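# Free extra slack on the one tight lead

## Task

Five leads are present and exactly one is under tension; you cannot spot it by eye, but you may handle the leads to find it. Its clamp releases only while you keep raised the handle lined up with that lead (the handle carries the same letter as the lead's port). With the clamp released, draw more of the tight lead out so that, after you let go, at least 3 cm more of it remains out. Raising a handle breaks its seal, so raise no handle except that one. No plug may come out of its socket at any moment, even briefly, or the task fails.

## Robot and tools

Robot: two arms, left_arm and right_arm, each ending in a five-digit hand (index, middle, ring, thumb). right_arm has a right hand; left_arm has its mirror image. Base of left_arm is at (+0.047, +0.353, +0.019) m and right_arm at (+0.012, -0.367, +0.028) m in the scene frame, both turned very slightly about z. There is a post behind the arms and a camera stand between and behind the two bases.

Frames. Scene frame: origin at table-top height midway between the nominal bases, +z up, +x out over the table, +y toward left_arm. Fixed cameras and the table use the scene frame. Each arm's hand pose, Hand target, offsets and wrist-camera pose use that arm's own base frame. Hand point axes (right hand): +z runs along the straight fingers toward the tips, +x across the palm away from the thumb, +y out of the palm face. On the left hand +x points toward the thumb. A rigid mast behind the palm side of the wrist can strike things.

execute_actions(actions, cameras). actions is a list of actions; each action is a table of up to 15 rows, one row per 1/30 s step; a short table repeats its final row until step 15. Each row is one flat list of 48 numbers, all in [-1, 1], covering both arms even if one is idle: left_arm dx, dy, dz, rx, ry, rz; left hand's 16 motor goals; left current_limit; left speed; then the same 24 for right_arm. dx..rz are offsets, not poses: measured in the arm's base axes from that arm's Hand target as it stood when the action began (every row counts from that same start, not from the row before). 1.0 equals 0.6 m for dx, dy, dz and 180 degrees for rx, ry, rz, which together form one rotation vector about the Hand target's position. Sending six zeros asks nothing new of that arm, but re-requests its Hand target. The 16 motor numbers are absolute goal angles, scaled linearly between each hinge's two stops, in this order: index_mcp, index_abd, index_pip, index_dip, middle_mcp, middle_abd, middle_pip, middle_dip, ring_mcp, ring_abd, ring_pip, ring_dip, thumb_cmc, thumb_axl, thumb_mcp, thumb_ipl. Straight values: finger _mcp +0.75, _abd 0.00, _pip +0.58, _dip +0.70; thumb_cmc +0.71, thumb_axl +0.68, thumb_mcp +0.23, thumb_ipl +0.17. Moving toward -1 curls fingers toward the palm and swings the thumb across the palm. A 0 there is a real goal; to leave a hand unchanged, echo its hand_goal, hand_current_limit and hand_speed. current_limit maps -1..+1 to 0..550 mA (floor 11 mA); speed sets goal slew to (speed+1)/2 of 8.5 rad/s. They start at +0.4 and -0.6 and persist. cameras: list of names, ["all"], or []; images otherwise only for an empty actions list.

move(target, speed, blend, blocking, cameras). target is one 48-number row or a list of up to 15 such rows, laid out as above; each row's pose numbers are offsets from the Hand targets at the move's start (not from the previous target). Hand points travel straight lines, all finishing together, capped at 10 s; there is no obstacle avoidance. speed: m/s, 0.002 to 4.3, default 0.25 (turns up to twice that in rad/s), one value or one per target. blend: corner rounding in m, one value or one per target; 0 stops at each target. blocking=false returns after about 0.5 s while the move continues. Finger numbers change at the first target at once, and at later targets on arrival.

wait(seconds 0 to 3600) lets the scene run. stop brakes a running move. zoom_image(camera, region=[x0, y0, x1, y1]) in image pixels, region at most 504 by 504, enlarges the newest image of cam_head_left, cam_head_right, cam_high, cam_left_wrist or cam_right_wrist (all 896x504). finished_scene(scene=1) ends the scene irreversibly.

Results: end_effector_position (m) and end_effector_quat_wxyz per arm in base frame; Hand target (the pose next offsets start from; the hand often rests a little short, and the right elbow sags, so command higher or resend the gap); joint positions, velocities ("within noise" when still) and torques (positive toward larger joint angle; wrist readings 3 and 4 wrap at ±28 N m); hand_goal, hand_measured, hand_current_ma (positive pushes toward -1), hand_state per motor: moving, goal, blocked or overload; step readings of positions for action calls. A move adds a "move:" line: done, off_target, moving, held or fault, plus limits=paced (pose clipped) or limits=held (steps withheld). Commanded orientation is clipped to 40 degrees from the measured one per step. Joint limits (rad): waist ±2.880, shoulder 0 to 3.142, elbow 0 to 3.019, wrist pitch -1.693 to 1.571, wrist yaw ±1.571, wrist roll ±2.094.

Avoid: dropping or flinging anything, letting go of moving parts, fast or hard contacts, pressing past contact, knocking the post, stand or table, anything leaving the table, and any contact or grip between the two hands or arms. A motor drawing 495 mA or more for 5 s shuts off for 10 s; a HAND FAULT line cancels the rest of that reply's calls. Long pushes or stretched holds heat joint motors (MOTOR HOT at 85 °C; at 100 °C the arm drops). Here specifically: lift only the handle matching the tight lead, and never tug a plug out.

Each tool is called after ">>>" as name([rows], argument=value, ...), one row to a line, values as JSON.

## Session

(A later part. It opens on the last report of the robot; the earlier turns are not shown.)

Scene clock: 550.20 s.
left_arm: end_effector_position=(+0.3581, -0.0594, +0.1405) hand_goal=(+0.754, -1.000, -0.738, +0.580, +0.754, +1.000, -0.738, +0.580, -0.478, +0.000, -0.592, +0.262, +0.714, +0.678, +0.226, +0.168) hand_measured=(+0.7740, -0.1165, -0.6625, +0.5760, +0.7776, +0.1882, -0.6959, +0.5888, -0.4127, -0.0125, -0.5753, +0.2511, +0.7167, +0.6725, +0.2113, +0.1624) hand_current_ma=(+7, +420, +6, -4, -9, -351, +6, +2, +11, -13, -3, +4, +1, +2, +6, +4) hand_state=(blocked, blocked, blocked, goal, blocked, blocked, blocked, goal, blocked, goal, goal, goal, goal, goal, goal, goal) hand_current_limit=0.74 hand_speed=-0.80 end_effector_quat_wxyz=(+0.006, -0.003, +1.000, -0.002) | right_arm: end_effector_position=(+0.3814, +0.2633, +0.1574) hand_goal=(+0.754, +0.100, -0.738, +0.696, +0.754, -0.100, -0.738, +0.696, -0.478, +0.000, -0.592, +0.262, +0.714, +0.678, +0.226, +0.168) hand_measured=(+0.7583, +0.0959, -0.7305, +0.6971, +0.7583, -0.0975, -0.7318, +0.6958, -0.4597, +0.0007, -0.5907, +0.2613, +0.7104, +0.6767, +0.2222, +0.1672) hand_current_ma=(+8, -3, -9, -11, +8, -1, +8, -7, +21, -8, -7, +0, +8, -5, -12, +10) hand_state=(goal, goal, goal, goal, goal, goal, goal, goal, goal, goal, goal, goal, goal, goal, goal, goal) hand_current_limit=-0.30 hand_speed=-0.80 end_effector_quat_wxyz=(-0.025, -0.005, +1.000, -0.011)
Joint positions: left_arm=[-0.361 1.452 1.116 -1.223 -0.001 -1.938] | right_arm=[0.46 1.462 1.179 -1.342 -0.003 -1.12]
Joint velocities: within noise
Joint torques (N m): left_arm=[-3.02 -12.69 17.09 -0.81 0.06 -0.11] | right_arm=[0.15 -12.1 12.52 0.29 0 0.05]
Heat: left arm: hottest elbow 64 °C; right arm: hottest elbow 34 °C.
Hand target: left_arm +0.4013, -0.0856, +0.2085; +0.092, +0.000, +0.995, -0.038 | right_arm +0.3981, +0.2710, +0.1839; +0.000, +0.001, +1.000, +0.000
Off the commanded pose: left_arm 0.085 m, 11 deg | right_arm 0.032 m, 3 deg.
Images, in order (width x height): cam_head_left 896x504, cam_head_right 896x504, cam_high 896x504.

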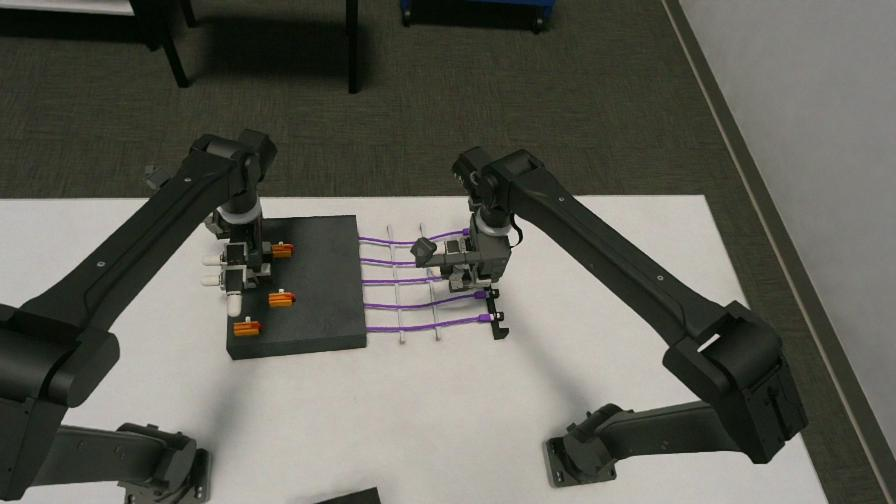

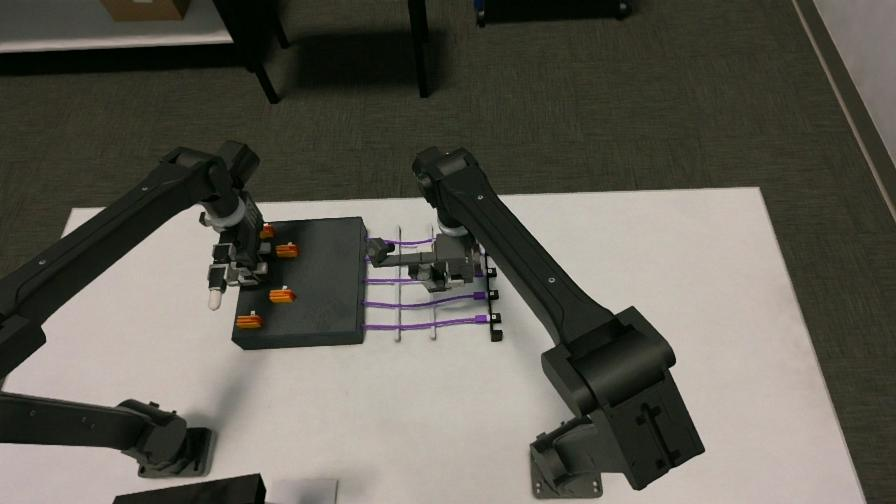

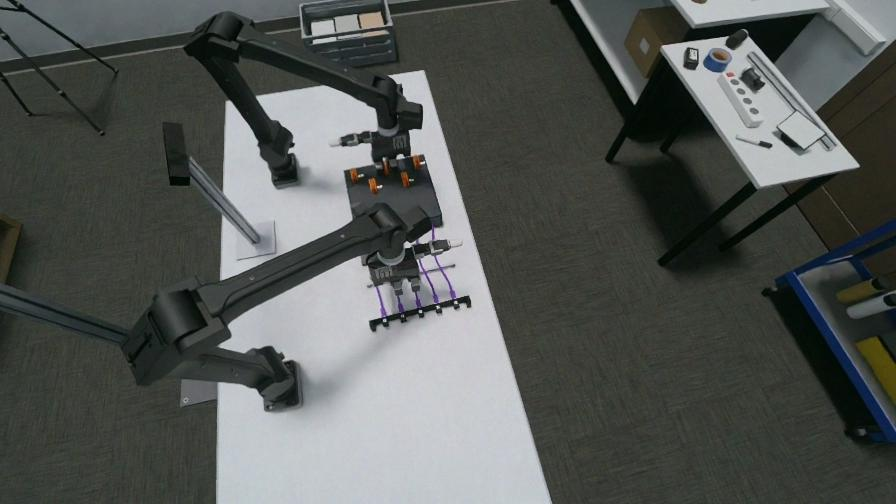

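>>> execute_actions(actions=[], cameras=["cam_left_wrist"])

>>> zoom_image(camera="cam_left_wrist", region=[400, 100, 500, 220])

Scene clock: 553.63 s.
left_arm: end_effector_position=(+0.3581, -0.0594, +0.1405) hand_goal=(+0.754, -1.000, -0.738, +0.580, +0.754, +1.000, -0.738, +0.580, -0.478, +0.000, -0.592, +0.262, +0.714, +0.678, +0.226, +0.168) hand_measured=(+0.7752, -0.1165, -0.6638, +0.5760, +0.7776, +0.1867, -0.6946, +0.5888, -0.4127, -0.0125, -0.5753, +0.2511, +0.7167, +0.6725, +0.2113, +0.1633) hand_current_ma=(+12, +414, +0, +0, -3, -349, +0, +0, +14, -4, -3, -8, +9, +10, +5, -1) hand_state=(blocked, blocked, blocked, goal, blocked, blocked, blocked, goal, blocked, goal, goal, goal, goal, goal, goal, goal) hand_current_limit=0.74 hand_speed=-0.80 end_effector_quat_wxyz=(+0.006, -0.003, +1.000, -0.002) | right_arm: end_effector_position=(+0.3814, +0.2633, +0.1574) hand_goal=(+0.754, +0.100, -0.738, +0.696, +0.754, -0.100, -0.738, +0.696, -0.478, +0.000, -0.592, +0.262, +0.714, +0.678, +0.226, +0.168) hand_measured=(+0.7583, +0.0959, -0.7318, +0.6971, +0.7583, -0.0975, -0.7318, +0.6958, -0.4597, +0.0007, -0.5894, +0.2613, +0.7104, +0.6767, +0.2222, +0.1672) hand_current_ma=(+5, -3, -6, -9, +7, -2, +4, -10, +22, -6, -6, -3, +6, -5, -6, +5) hand_state=(goal, goal, goal, goal, goal, goal, goal, goal, goal, goal, goal, goal, goal, goal, goal, goal) hand_current_limit=-0.30 hand_speed=-0.80 end_effector_quat_wxyz=(-0.025, -0.005, +1.000, -0.011)
Joint positions: left_arm=[-0.361 1.452 1.116 -1.223 -0.001 -1.938] | right_arm=[0.46 1.462 1.179 -1.342 -0.003 -1.12]
Joint velocities: within noise
Joint torques (N m): left_arm=[-2.67 -12.45 17.03 -0.5 0.1 -0.13] | right_arm=[0.21 -12.1 12.53 0.29 0 0.05]
Heat: left arm: hottest elbow 64 °C; right arm: hottest elbow 35 °C.
Hand target: left_arm +0.4013, -0.0856, +0.2085; +0.092, +0.000, +0.995, -0.038 | right_arm +0.3981, +0.2710, +0.1839; +0.000, +0.001, +1.000, +0.000
Off the commanded pose: left_arm 0.085 m, 11 deg | right_arm 0.032 m, 3 deg.
camera_calibration:
cam_left_wrist: T_world_to_cam=[[0.77009, -0.63598, 0.04985, -0.35754], [-0.46458, -0.50556, 0.72703, -0.01399], [-0.43717, -0.58304, -0.68479, 0.34283]] pos_world=[0.41871, -0.03457, 0.26277]
Images, in order (width x height): cam_left_wrist 896x504.

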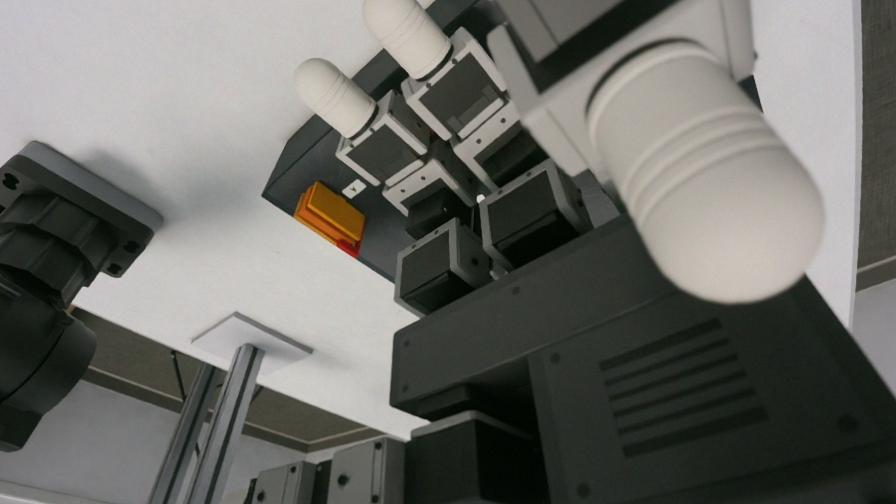

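Scaled by 4.200 from the camera's image (finer frame: 1280x720).

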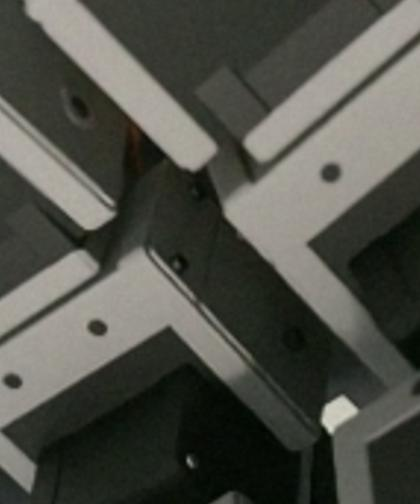

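>>> move([
  [-0.0687,0.0477,-0.115,0.0243,0.0588,0,0.754,-0.6,-0.738,0.58,0.754,0.6,-0.738,0.58,-0.479,0,-0.592,0.261,0.714,0.678,0.226,0.168,0.4,-0.8,0,0,0,0,0,0,0.754,0.1,-0.738,0.696,0.754,-0.1,-0.738,0.696,-0.479,0,-0.592,0.261,0.714,0.678,0.226,0.168,-0.3,-0.8],
  [-0.0687,0.0477,-0.115,0.0243,0.0588,0,0.754,0.24,-0.738,0.58,0.754,-0.24,-0.738,0.58,-0.479,0,-0.592,0.261,0.714,0.678,0.226,0.168,0.4,-0.8,0,0,0,0,0,0,0.754,0.1,-0.738,0.696,0.754,-0.1,-0.738,0.696,-0.479,0,-0.592,0.261,0.714,0.678,0.226,0.168,-0.3,-0.8],
  [-0.0687,0.0477,-0.015,0.0243,0.0588,0,0.754,0.24,-0.738,0.58,0.754,-0.24,-0.738,0.58,-0.479,0,-0.592,0.261,0.714,0.678,0.226,0.168,0.4,-0.8,0,0,0,0,0,0,0.754,0.1,-0.738,0.696,0.754,-0.1,-0.738,0.696,-0.479,0,-0.592,0.261,0.714,0.678,0.226,0.168,-0.3,-0.8],
], speed=0.06, cameras=["cam_left_wrist","cam_high","cam_head_right"])

>>> zoom_image(camera="cam_left_wrist", region=[380, 60, 580, 210])

>>> zoom_image(camera="cam_high", region=[350, 140, 430, 200])

>>> zoom_image(camera="cam_head_right", region=[220, 210, 320, 340])

Scene clock: 560.10 s.
left_arm: end_effector_position=(+0.3451, -0.0556, +0.1772) hand_goal=(+0.754, +0.240, -0.738, +0.580, +0.754, -0.240, -0.738, +0.580, -0.478, +0.000, -0.592, +0.262, +0.714, +0.678, +0.226, +0.168) hand_measured=(+0.7703, +0.2175, -0.7228, +0.5862, +0.7667, -0.2176, -0.7395, +0.5888, -0.4139, -0.0198, -0.5753, +0.2511, +0.7205, +0.6725, +0.2113, +0.1624) hand_current_ma=(+10, +5, -4, -18, -8, +25, -13, +10, +5, -11, +4, -8, +5, +15, +2, +5) hand_state=(goal, blocked, goal, goal, goal, blocked, goal, goal, blocked, blocked, goal, goal, goal, goal, goal, goal) hand_current_limit=0.40 hand_speed=-0.80 end_effector_quat_wxyz=(-0.027, +0.000, +1.000, +0.009) | right_arm: end_effector_position=(+0.3814, +0.2633, +0.1574) hand_goal=(+0.754, +0.100, -0.738, +0.696, +0.754, -0.100, -0.738, +0.696, -0.478, +0.000, -0.592, +0.262, +0.714, +0.678, +0.226, +0.168) hand_measured=(+0.7583, +0.0959, -0.7305, +0.6971, +0.7583, -0.0975, -0.7318, +0.6958, -0.4597, +0.0021, -0.5907, +0.2613, +0.7104, +0.6777, +0.2222, +0.1681) hand_current_ma=(+11, +0, -9, -6, +13, -4, +8, -11, +23, -7, -3, +0, +9, -10, -6, +8) hand_state=(goal, goal, goal, goal, goal, goal, goal, goal, goal, goal, goal, goal, goal, goal, goal, goal) hand_current_limit=-0.30 hand_speed=-0.80 end_effector_quat_wxyz=(-0.025, -0.005, +1.000, -0.011)
Joint positions: left_arm=[-0.363 1.433 1.187 -1.38 0.003 -1.933] | right_arm=[0.46 1.462 1.179 -1.342 -0.003 -1.12]
Joint torques (N m): left_arm=[-0.5 -7.65 11.1 -0.84 -0.29 0.05] | right_arm=[0.21 -12.04 12.52 0.28 0.01 0.05]
Heat: left arm: hottest elbow 63 °C; right arm: hottest elbow 35 °C.
Hand target: left_arm +0.3601, -0.0570, +0.1995; -0.001, +0.000, +1.000, +0.000 | right_arm +0.3981, +0.2710, +0.1839; +0.000, +0.001, +1.000, +0.000
Off the commanded pose: left_arm 0.027 m, 3 deg | right_arm 0.032 m, 3 deg.
move: off_target (left_arm)
cam_left_wrist: T_world_to_cam=[[0.76719, -0.64129, -0.01305, -0.33502], [-0.42009, -0.51772, 0.74531, -0.06405], [-0.48472, -0.56632, -0.66659, 0.37849]] pos_world=[0.41358, -0.03366, 0.29566]
Images, in order (width x height): cam_head_right 896x504, cam_high 896x504, cam_left_wrist 896x504.

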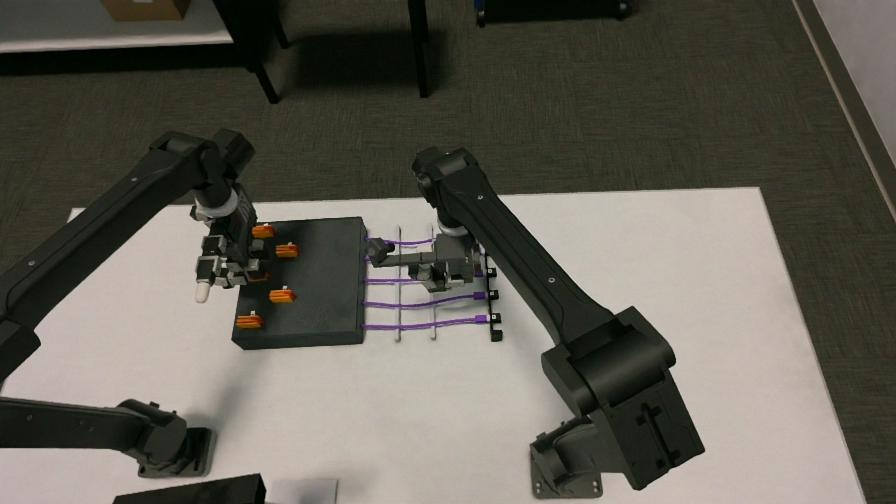

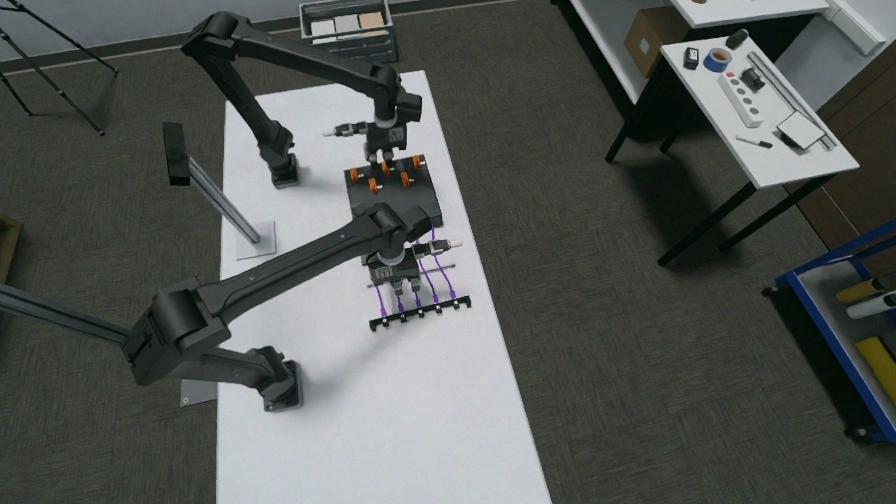

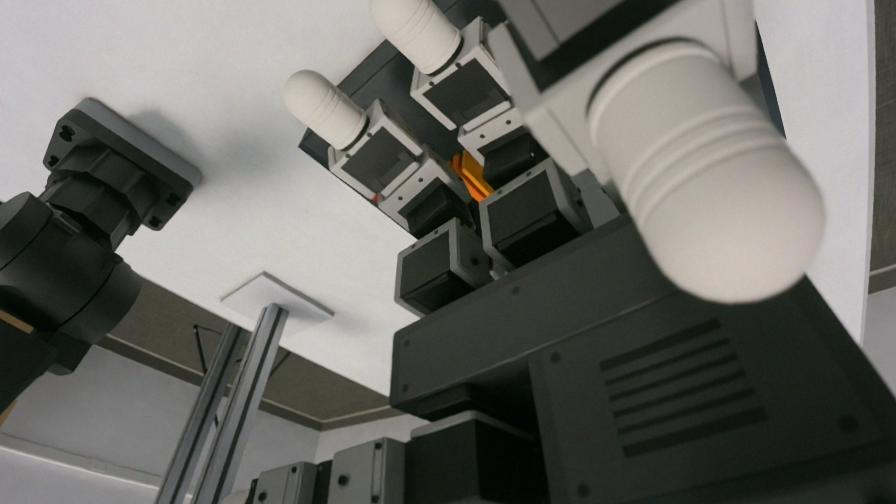

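Scaled by 2.520 from the camera's image (finer frame: 1280x720).

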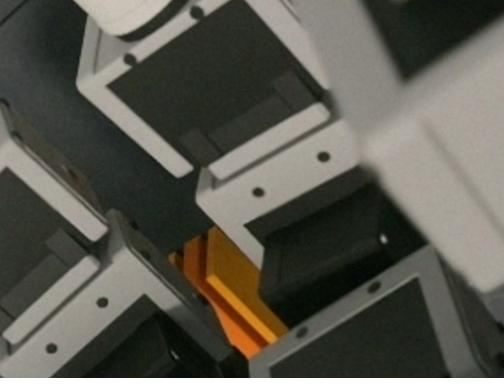

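Scaled by 6.300 from the camera's image (finer frame: 1280x720).

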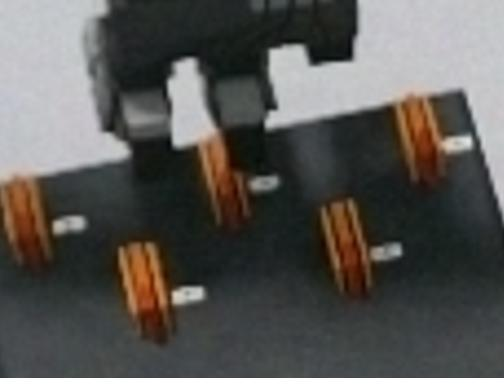

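Scaled by 3.877 from the camera's image (finer frame: 1280x720).

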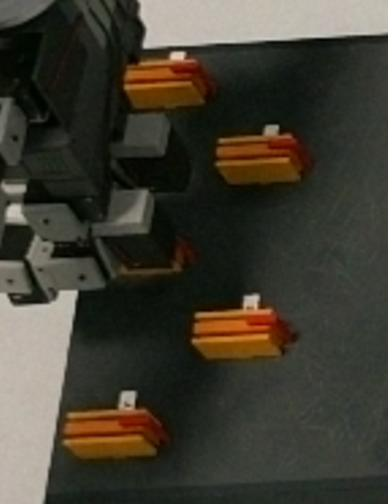

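>>> move(target=[0,0.16,0.06,0,0,0,0.754,0.24,-0.738,0.58,0.754,-0.24,-0.738,0.58,-0.479,0,-0.592,0.261,0.714,0.678,0.226,0.168,0.0,-0.8,0,0,0,0,0,0,0.754,0.1,-0.738,0.696,0.754,-0.1,-0.738,0.696,-0.479,0,-0.592,0.261,0.714,0.678,0.226,0.168,-0.3,-0.8], speed=0.15, cameras=["all"])

>>> zoom_image(camera="cam_high", region=[370, 150, 410, 180])

>>> zoom_image(camera="cam_head_right", region=[230, 250, 290, 340])

>>> zoom_image(camera="cam_head_left", region=[225, 250, 305, 345])

Scene clock: 562.07 s.
left_arm: end_effector_position=(+0.3463, +0.0395, +0.2119) hand_goal=(+0.754, +0.240, -0.738, +0.580, +0.754, -0.240, -0.738, +0.580, -0.478, +0.000, -0.592, +0.262, +0.714, +0.678, +0.226, +0.168) hand_measured=(+0.7679, +0.2190, -0.7228, +0.5862, +0.7655, -0.2162, -0.7395, +0.5888, -0.4127, -0.0213, -0.5753, +0.2511, +0.7142, +0.6725, +0.2104, +0.1624) hand_current_ma=(+7, -7, -9, -12, +2, +6, +0, +10, +15, -5, +0, +4, +7, -1, -7, +1) hand_state=(goal, blocked, goal, goal, goal, blocked, goal, goal, blocked, blocked, goal, goal, goal, goal, goal, goal) hand_current_limit=0.00 hand_speed=-0.80 end_effector_quat_wxyz=(-0.029, -0.003, +1.000, +0.005) | right_arm: end_effector_position=(+0.3814, +0.2633, +0.1574) hand_goal=(+0.754, +0.100, -0.738, +0.696, +0.754, -0.100, -0.738, +0.696, -0.478, +0.000, -0.592, +0.262, +0.714, +0.678, +0.226, +0.168) hand_measured=(+0.7583, +0.0959, -0.7305, +0.6971, +0.7583, -0.0975, -0.7318, +0.6958, -0.4597, +0.0007, -0.5894, +0.2613, +0.7104, +0.6777, +0.2222, +0.1681) hand_current_ma=(+10, -4, -8, -8, +11, -3, +5, -8, +21, -5, -9, -3, +9, -5, -6, +10) hand_state=(goal, goal, goal, goal, goal, goal, goal, goal, goal, goal, goal, goal, goal, goal, goal, goal) hand_current_limit=-0.30 hand_speed=-0.80 end_effector_quat_wxyz=(-0.025, -0.005, +1.000, -0.011)
Joint positions: left_arm=[-0.122 1.361 1.207 -1.476 -0.003 -1.699] | right_arm=[0.46 1.462 1.179 -1.342 -0.003 -1.12]
Joint torques (N m): left_arm=[-0.97 -7.18 11.64 -1.13 -0.13 0.04] | right_arm=[0.21 -12.1 12.51 0.28 0 0.05]
Heat: left arm: hottest elbow 63 °C; right arm: hottest elbow 35 °C.
Hand target: left_arm +0.3599, +0.0389, +0.2355; -0.001, +0.000, +1.000, +0.000 | right_arm +0.3981, +0.2710, +0.1839; +0.000, +0.001, +1.000, +0.000
Off the commanded pose: left_arm 0.027 m, 3 deg | right_arm 0.032 m, 3 deg.
move: off_target (left_arm)
cam_left_wrist: T_world_to_cam=[[0.77106, -0.63666, -0.01174, -0.27624], [-0.41385, -0.51506, 0.75063, -0.04349], [-0.48394, -0.57391, -0.66062, 0.45495]] pos_world=[0.41517, 0.06283, 0.32995]
cam_right_wrist: T_world_to_cam=[[0.7953, 0.60542, -0.03105, -0.42673], [0.4228, -0.51723, 0.74412, -0.19643], [0.43445, -0.60493, -0.66732, 0.22282]] pos_world=[0.32563, 0.29154, 0.28161]

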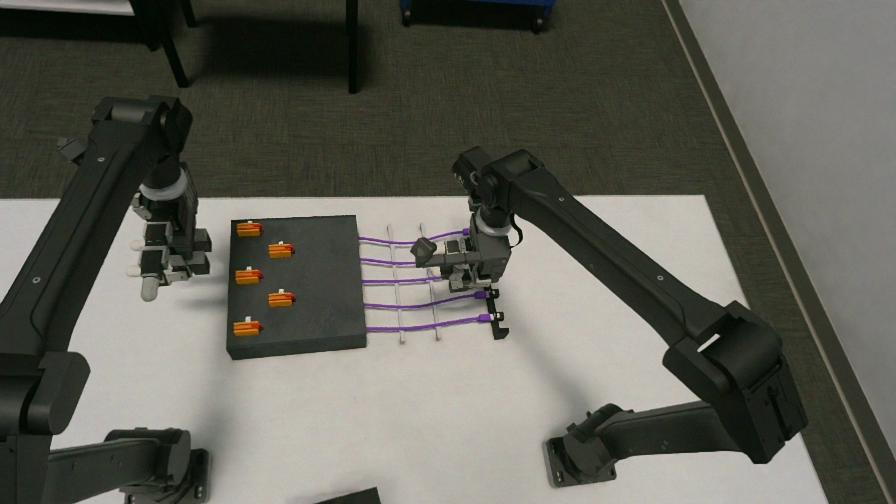

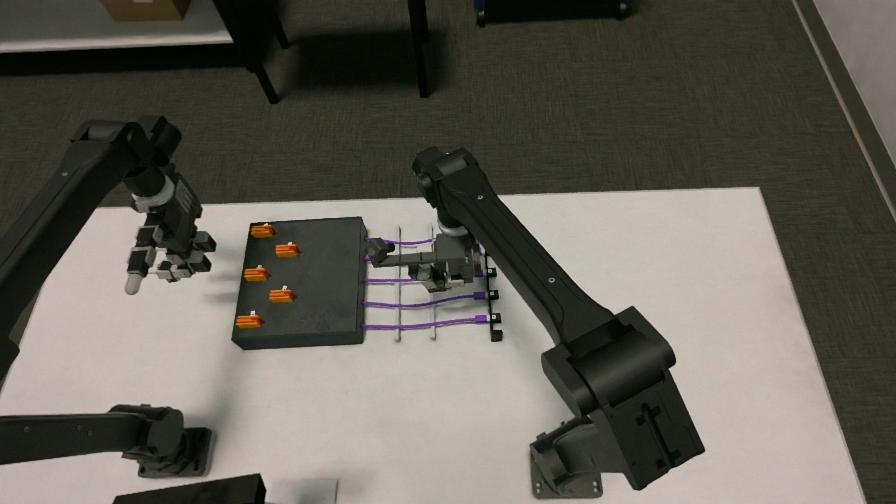

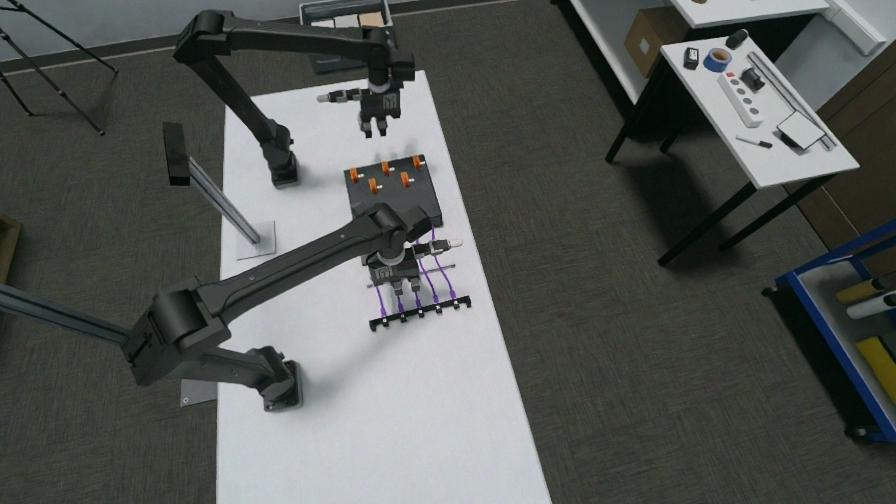

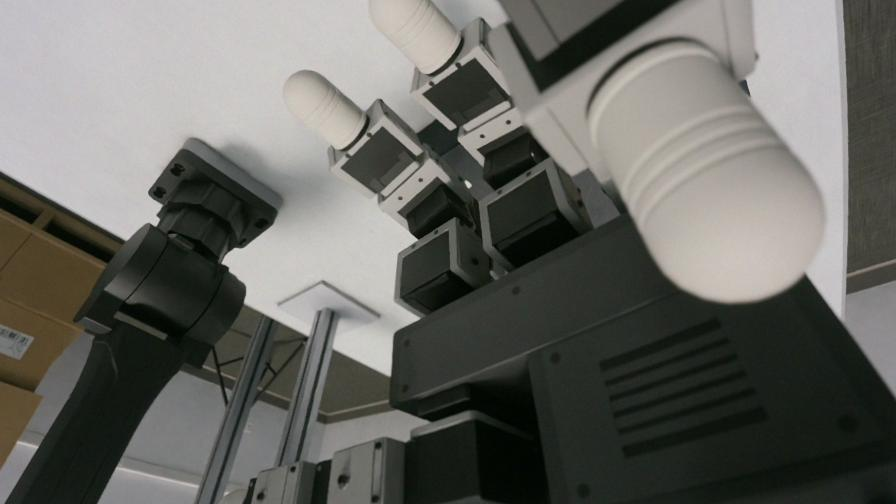

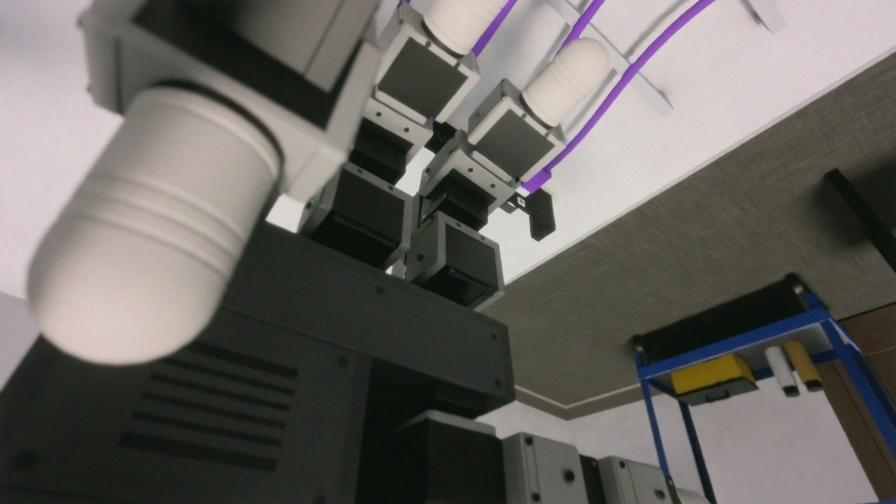

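Scaled by 12.600 from the camera's image (finer frame: 1280x720).

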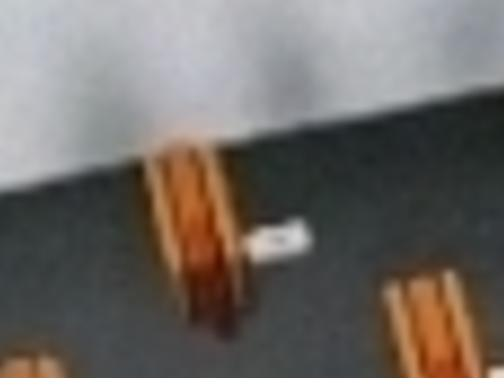

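Scaled by 5.600 from the camera's image (finer frame: 1280x720).

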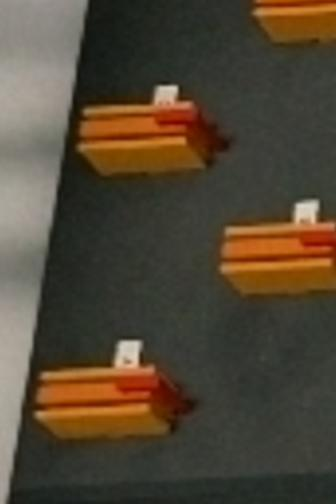

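Scaled by 5.305 from the camera's image (finer frame: 1280x720).

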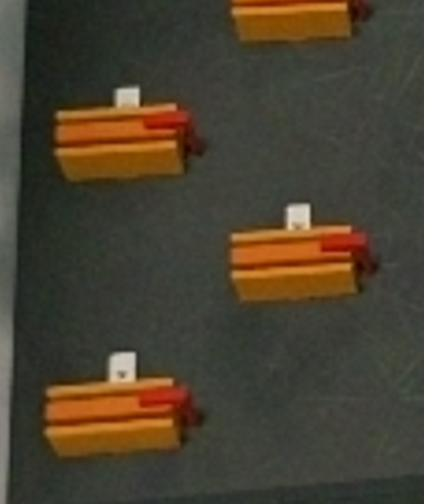

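>>> move([
  [0,0,0,0,0,0,0.343,0.12,1,1,1,-0.12,0.284,0.261,-0.479,0,-0.592,0.261,0.714,0.678,0.226,0.168,0.2,-0.5,0,0,0,0,0,0,0.754,0.1,-0.738,0.696,0.754,-0.1,-0.738,0.696,-0.479,0,-0.592,0.261,0.714,0.678,0.226,0.168,-0.3,-0.8],
  [0,-0.1817,-0.03,0,0,0,0.343,0.12,1,1,1,-0.12,0.284,0.261,-0.479,0,-0.592,0.261,0.714,0.678,0.226,0.168,0.2,-0.5,0,0,0,0,0,0,0.754,0.1,-0.738,0.696,0.754,-0.1,-0.738,0.696,-0.479,0,-0.592,0.261,0.714,0.678,0.226,0.168,-0.3,-0.8],
  [0,-0.1817,-0.1217,0,0,0,0.343,0.12,1,1,1,-0.12,0.284,0.261,-0.479,0,-0.592,0.261,0.714,0.678,0.226,0.168,0.2,-0.8,0,0,0,0,0,0,0.754,0.1,-0.738,0.696,0.754,-0.1,-0.738,0.696,-0.479,0,-0.592,0.261,0.714,0.678,0.226,0.168,-0.3,-0.8],
], speed=0.1, cameras=["cam_left_wrist","cam_high"])

>>> zoom_image(camera="cam_left_wrist", region=[380, 20, 580, 170])

>>> zoom_image(camera="cam_high", region=[360, 145, 420, 190])

Scene clock: 583.43 s.
left_arm: end_effector_position=(+0.3592, -0.0694, +0.1690) hand_goal=(+0.344, +0.120, +1.000, +1.000, +1.000, -0.120, +0.284, +0.262, -0.478, +0.000, -0.592, +0.262, +0.714, +0.678, +0.226, +0.168) hand_measured=(+0.3651, +0.1296, +0.9568, +0.9990, +0.9947, -0.1165, +0.2639, +0.2384, -0.4127, -0.0198, -0.5753, +0.2524, +0.7205, +0.6725, +0.2104, +0.1633) hand_current_ma=(+5, +3, -8, +4, -4, +7, -14, +11, +12, -15, -3, -8, +7, +15, -1, +11) hand_state=(blocked, goal, blocked, goal, goal, goal, goal, blocked, blocked, goal, goal, goal, goal, goal, goal, goal) hand_current_limit=0.20 hand_speed=-0.80 end_effector_quat_wxyz=(+0.000, +0.003, +1.000, -0.003) | right_arm: end_effector_position=(+0.3814, +0.2633, +0.1574) hand_goal=(+0.754, +0.100, -0.738, +0.696, +0.754, -0.100, -0.738, +0.696, -0.478, +0.000, -0.592, +0.262, +0.714, +0.678, +0.226, +0.168) hand_measured=(+0.7583, +0.0959, -0.7305, +0.6958, +0.7583, -0.0975, -0.7318, +0.6958, -0.4597, +0.0007, -0.5907, +0.2613, +0.7104, +0.6777, +0.2222, +0.1672) hand_current_ma=(+6, -3, -2, -6, +7, -5, +6, -7, +21, -6, -5, +0, +13, -1, -8, +9) hand_state=(goal, goal, goal, goal, goal, goal, goal, goal, goal, goal, goal, goal, goal, goal, goal, goal) hand_current_limit=-0.30 hand_speed=-0.80 end_effector_quat_wxyz=(-0.025, -0.005, +1.000, -0.011)
Joint positions: left_arm=[-0.382 1.445 1.186 -1.309 0.005 -1.947] | right_arm=[0.46 1.462 1.179 -1.342 -0.003 -1.12]
Joint torques (N m): left_arm=[-1.38 -7.06 6.74 0.23 -0.37 -0.07] | right_arm=[0.15 -12.04 12.51 0.27 0.01 0.05]
Heat: left arm: hottest elbow 61 °C; right arm: hottest elbow 36 °C.
Hand target: left_arm +0.3600, -0.0700, +0.1625; +0.000, +0.000, +1.000, +0.000 | right_arm +0.3981, +0.2710, +0.1839; +0.000, +0.001, +1.000, +0.000
Off the commanded pose: left_arm 0.007 m, 0 deg | right_arm 0.032 m, 3 deg.
move: done
cam_left_wrist: T_world_to_cam=[[0.76323, -0.64466, 0.04349, -0.36312], [-0.46274, -0.49839, 0.73313, -0.04035], [-0.45094, -0.57967, -0.6787, 0.36111]] pos_world=[0.42131, -0.04488, 0.29046]
Images, in order (width x height): cam_high 896x504, cam_left_wrist 896x504.

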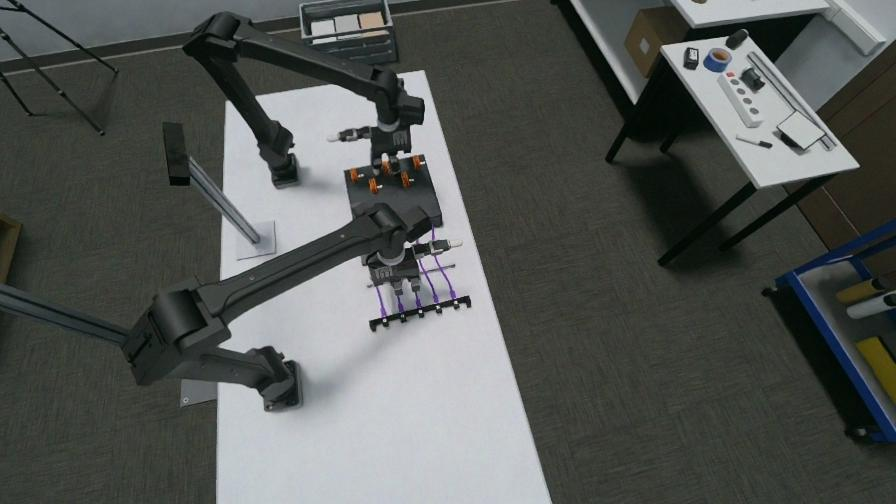

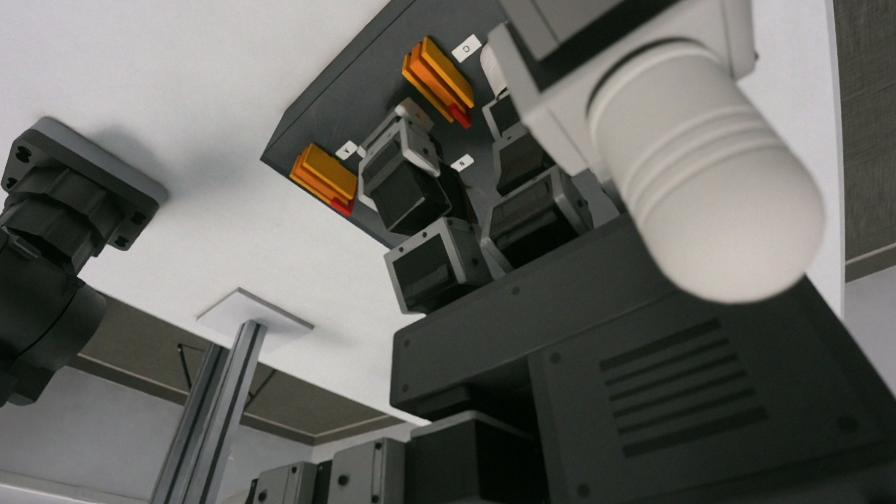

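Scaled by 2.520 from the camera's image (finer frame: 1280x720).

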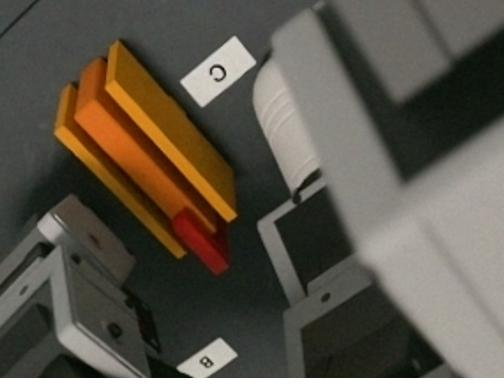

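Scaled by 8.400 from the camera's image (finer frame: 1280x720).

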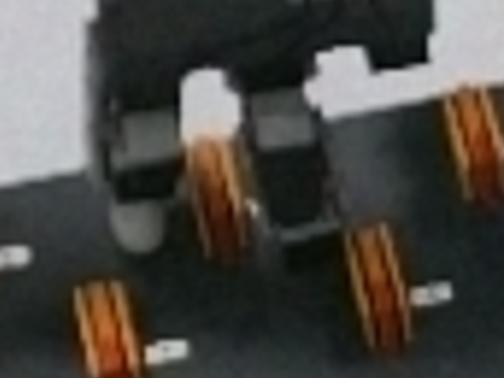

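>>> execute_actions([
  [[0,0,0,0,0,0,0.343,-0.3,1,1,1,0.3,0.284,0.261,-0.479,0,-0.592,0.261,0.714,0.678,0.226,0.168,0.4,-0.8,0,0,0,0,0,0,0.754,0.1,-0.738,0.696,0.754,-0.1,-0.738,0.696,-0.479,0,-0.592,0.261,0.714,0.678,0.226,0.168,-0.3,-0.8]],
  [[0,0,0,0,0,0,0.343,-0.3,1,1,1,0.3,0.284,0.261,-0.479,0,-0.592,0.261,0.714,0.678,0.226,0.168,0.4,-0.8,0,0,0,0,0,0,0.754,0.1,-0.738,0.696,0.754,-0.1,-0.738,0.696,-0.479,0,-0.592,0.261,0.714,0.678,0.226,0.168,-0.3,-0.8]],
], cameras=["cam_left_wrist"])

Scene clock: 587.93 s.
left_arm: end_effector_position=(+0.3605, -0.0695, +0.1689) hand_goal=(+0.344, -0.300, +1.000, +1.000, +1.000, +0.300, +0.284, +0.262, -0.478, +0.000, -0.592, +0.262, +0.714, +0.678, +0.226, +0.168) hand_measured=(+0.3639, +0.0021, +0.9722, +0.9977, +0.9922, -0.0740, +0.2600, +0.2384, -0.4127, -0.0213, -0.5753, +0.2537, +0.7217, +0.6725, +0.2104, +0.1624) hand_current_ma=(+9, +69, -7, +9, -12, -93, -20, +4, +20, -5, +1, -4, +6, +6, +3, +11) hand_state=(blocked, blocked, blocked, goal, goal, blocked, blocked, blocked, blocked, blocked, goal, goal, goal, goal, goal, goal) hand_current_limit=0.40 hand_speed=-0.80 end_effector_quat_wxyz=(+0.003, +0.003, +1.000, -0.003) | right_arm: end_effector_position=(+0.3814, +0.2633, +0.1574) hand_goal=(+0.754, +0.100, -0.738, +0.696, +0.754, -0.100, -0.738, +0.696, -0.478, +0.000, -0.592, +0.262, +0.714, +0.678, +0.226, +0.168) hand_measured=(+0.7583, +0.0959, -0.7305, +0.6971, +0.7583, -0.0975, -0.7331, +0.6958, -0.4597, +0.0021, -0.5907, +0.2613, +0.7104, +0.6767, +0.2222, +0.1681) hand_current_ma=(+7, -3, -10, -8, +8, -2, +4, -8, +22, -2, -3, +0, +5, -7, -7, +9) hand_state=(goal, goal, goal, goal, goal, goal, goal, goal, goal, goal, goal, goal, goal, goal, goal, goal) hand_current_limit=-0.30 hand_speed=-0.80 end_effector_quat_wxyz=(-0.025, -0.005, +1.000, -0.011)
Joint positions: left_arm=[-0.382 1.445 1.186 -1.304 0.003 -1.947] | right_arm=[0.46 1.462 1.179 -1.342 -0.003 -1.12]
Joint torques (N m): left_arm=[-1.26 -6.59 6.72 0.02 -0.31 -0.07] | right_arm=[0.15 -12.1 12.52 0.29 0 0.05]
Heat: left arm: hottest elbow 61 °C; right arm: hottest elbow 36 °C.
Hand target: left_arm +0.3599, -0.0700, +0.1625; -0.001, +0.000, +1.000, +0.000 | right_arm +0.3981, +0.2710, +0.1839; +0.000, +0.001, +1.000, +0.000
Off the commanded pose: left_arm 0.006 m, 1 deg | right_arm 0.032 m, 3 deg.
Step readings (end_effector_position of left_arm | right_arm):
0: (+0.3592, -0.0694, +0.1690) | (+0.3814, +0.2633, +0.1574)
1: (+0.3592, -0.0694, +0.1690) | (+0.3814, +0.2633, +0.1574)
2: (+0.3593, -0.0694, +0.1690) | (+0.3814, +0.2633, +0.1574)
4: (+0.3598, -0.0695, +0.1689) | (+0.3814, +0.2633, +0.1574)
8: (+0.3605, -0.0695, +0.1689) | (+0.3814, +0.2633, +0.1574)
15: (+0.3606, -0.0695, +0.1689) | (+0.3814, +0.2633, +0.1574)
16: (+0.3606, -0.0695, +0.1689) | (+0.3814, +0.2633, +0.1574)
17: (+0.3605, -0.0695, +0.1689) | (+0.3814, +0.2633, +0.1574)
19: (+0.3605, -0.0695, +0.1689) | (+0.3814, +0.2633, +0.1574)
23: (+0.3605, -0.0695, +0.1689) | (+0.3814, +0.2633, +0.1574)
30: (+0.3605, -0.0695, +0.1689) | (+0.3814, +0.2633, +0.1574)
cam_left_wrist: T_world_to_cam=[[0.76318, -0.64442, 0.04786, -0.36496], [-0.46682, -0.49861, 0.73039, -0.03789], [-0.44681, -0.57976, -0.68135, 0.3605]] pos_world=[0.42192, -0.04508, 0.29076]

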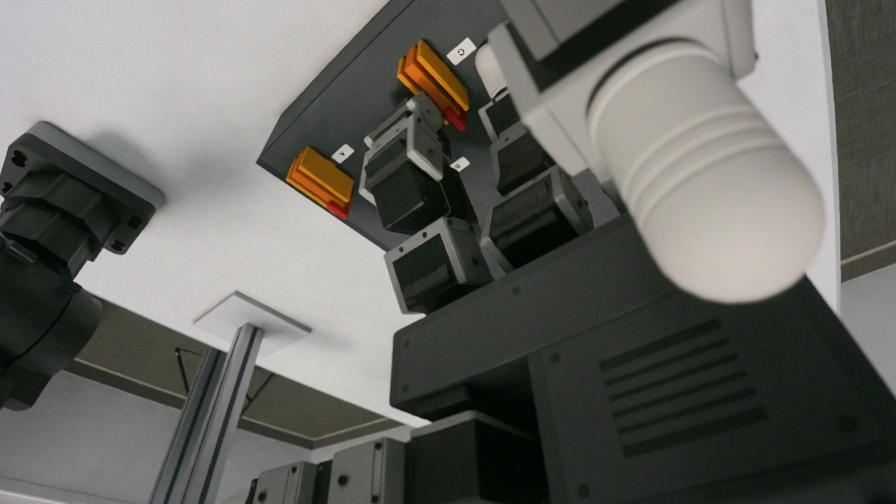

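>>> execute_actions([
  [[0,0,0,0,0,0,0.343,-1,1,1,1,1,0.284,0.261,-0.479,0,-0.592,0.261,0.714,0.678,0.226,0.168,0.78,-0.8,0,0,0,0,0,0,0.754,0.1,-0.738,0.696,0.754,-0.1,-0.738,0.696,-0.479,0,-0.592,0.261,0.714,0.678,0.226,0.168,-0.3,-0.8]],
  [[0,0,0,0,0,0,0.343,-1,1,1,1,1,0.284,0.261,-0.479,0,-0.592,0.261,0.714,0.678,0.226,0.168,0.78,-0.8,0,0,0,0,0,0,0.754,0.1,-0.738,0.696,0.754,-0.1,-0.738,0.696,-0.479,0,-0.592,0.261,0.714,0.678,0.226,0.168,-0.3,-0.8]],
], cameras=["cam_left_wrist"])

>>> zoom_image(camera="cam_left_wrist", region=[340, 20, 520, 160])

Scene clock: 589.67 s.
left_arm: end_effector_position=(+0.3601, -0.0694, +0.1685) hand_goal=(+0.344, -1.000, +1.000, +1.000, +1.000, +1.000, +0.284, +0.262, -0.478, +0.000, -0.592, +0.262, +0.714, +0.678, +0.226, +0.168) hand_measured=(+0.3651, -0.0565, +0.9722, +1.0000, +0.9886, +0.1340, +0.2600, +0.2486, -0.4127, -0.0184, -0.5753, +0.2524, +0.7217, +0.6725, +0.2104, +0.1633) hand_current_ma=(+7, +467, -7, +0, -5, -382, -12, +5, +15, -5, +0, -11, +11, +2, -10, +2) hand_state=(blocked, blocked, blocked, goal, goal, blocked, blocked, goal, blocked, goal, goal, goal, goal, goal, goal, goal) hand_current_limit=0.78 hand_speed=-0.80 end_effector_quat_wxyz=(+0.003, +0.002, +1.000, -0.003) | right_arm: end_effector_position=(+0.3814, +0.2633, +0.1574) hand_goal=(+0.754, +0.100, -0.738, +0.696, +0.754, -0.100, -0.738, +0.696, -0.478, +0.000, -0.592, +0.262, +0.714, +0.678, +0.226, +0.168) hand_measured=(+0.7583, +0.0974, -0.7305, +0.6958, +0.7583, -0.0975, -0.7318, +0.6971, -0.4597, +0.0007, -0.5894, +0.2613, +0.7104, +0.6767, +0.2222, +0.1672) hand_current_ma=(+7, -3, -5, -8, +9, -3, +4, -7, +22, -6, -7, +0, +11, -7, -9, +9) hand_state=(goal, goal, goal, goal, goal, goal, goal, goal, goal, goal, goal, goal, goal, goal, goal, goal) hand_current_limit=-0.30 hand_speed=-0.80 end_effector_quat_wxyz=(-0.025, -0.005, +1.000, -0.011)
Joint positions: left_arm=[-0.382 1.445 1.185 -1.304 0.003 -1.949] | right_arm=[0.46 1.462 1.179 -1.342 -0.003 -1.12]
Joint torques (N m): left_arm=[-1.2 -6.53 6.78 0.02 -0.26 -0.09] | right_arm=[0.15 -12.1 12.49 0.27 0.01 0.05]
Heat: left arm: hottest elbow 60 °C; right arm: hottest elbow 36 °C.
Hand target: left_arm +0.3600, -0.0700, +0.1625; -0.001, +0.000, +1.000, +0.000 | right_arm +0.3981, +0.2710, +0.1839; +0.000, +0.001, +1.000, +0.000
Off the commanded pose: left_arm 0.006 m, 1 deg | right_arm 0.032 m, 3 deg.
Step readings (end_effector_position of left_arm | right_arm):
0: (+0.3605, -0.0695, +0.1689) | (+0.3814, +0.2633, +0.1574)
1: (+0.3605, -0.0695, +0.1689) | (+0.3814, +0.2633, +0.1574)
2: (+0.3605, -0.0695, +0.1689) | (+0.3814, +0.2633, +0.1574)
4: (+0.3605, -0.0695, +0.1689) | (+0.3814, +0.2633, +0.1574)
8: (+0.3605, -0.0695, +0.1689) | (+0.3814, +0.2633, +0.1574)
15: (+0.3601, -0.0694, +0.1685) | (+0.3814, +0.2633, +0.1574)
16: (+0.3601, -0.0694, +0.1685) | (+0.3814, +0.2633, +0.1574)
17: (+0.3601, -0.0694, +0.1685) | (+0.3814, +0.2633, +0.1574)
19: (+0.3601, -0.0694, +0.1685) | (+0.3814, +0.2633, +0.1574)
23: (+0.3601, -0.0694, +0.1685) | (+0.3814, +0.2633, +0.1574)
30: (+0.3601, -0.0694, +0.1685) | (+0.3814, +0.2633, +0.1574)
cam_left_wrist: T_world_to_cam=[[0.76404, -0.64348, 0.04678, -0.36459], [-0.46542, -0.49951, 0.73066, -0.03834], [-0.4468, -0.58002, -0.68113, 0.36012]] pos_world=[0.42162, -0.04488, 0.29036]

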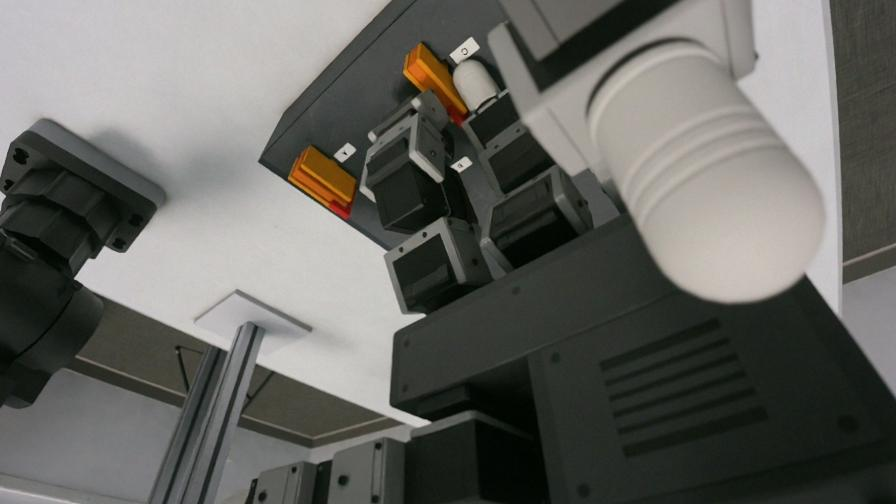

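Scaled by 2.800 from the camera's image (finer frame: 1280x720).

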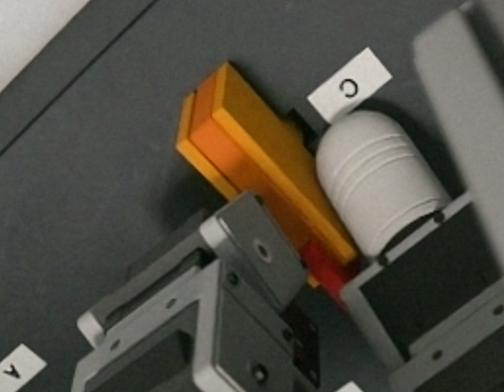

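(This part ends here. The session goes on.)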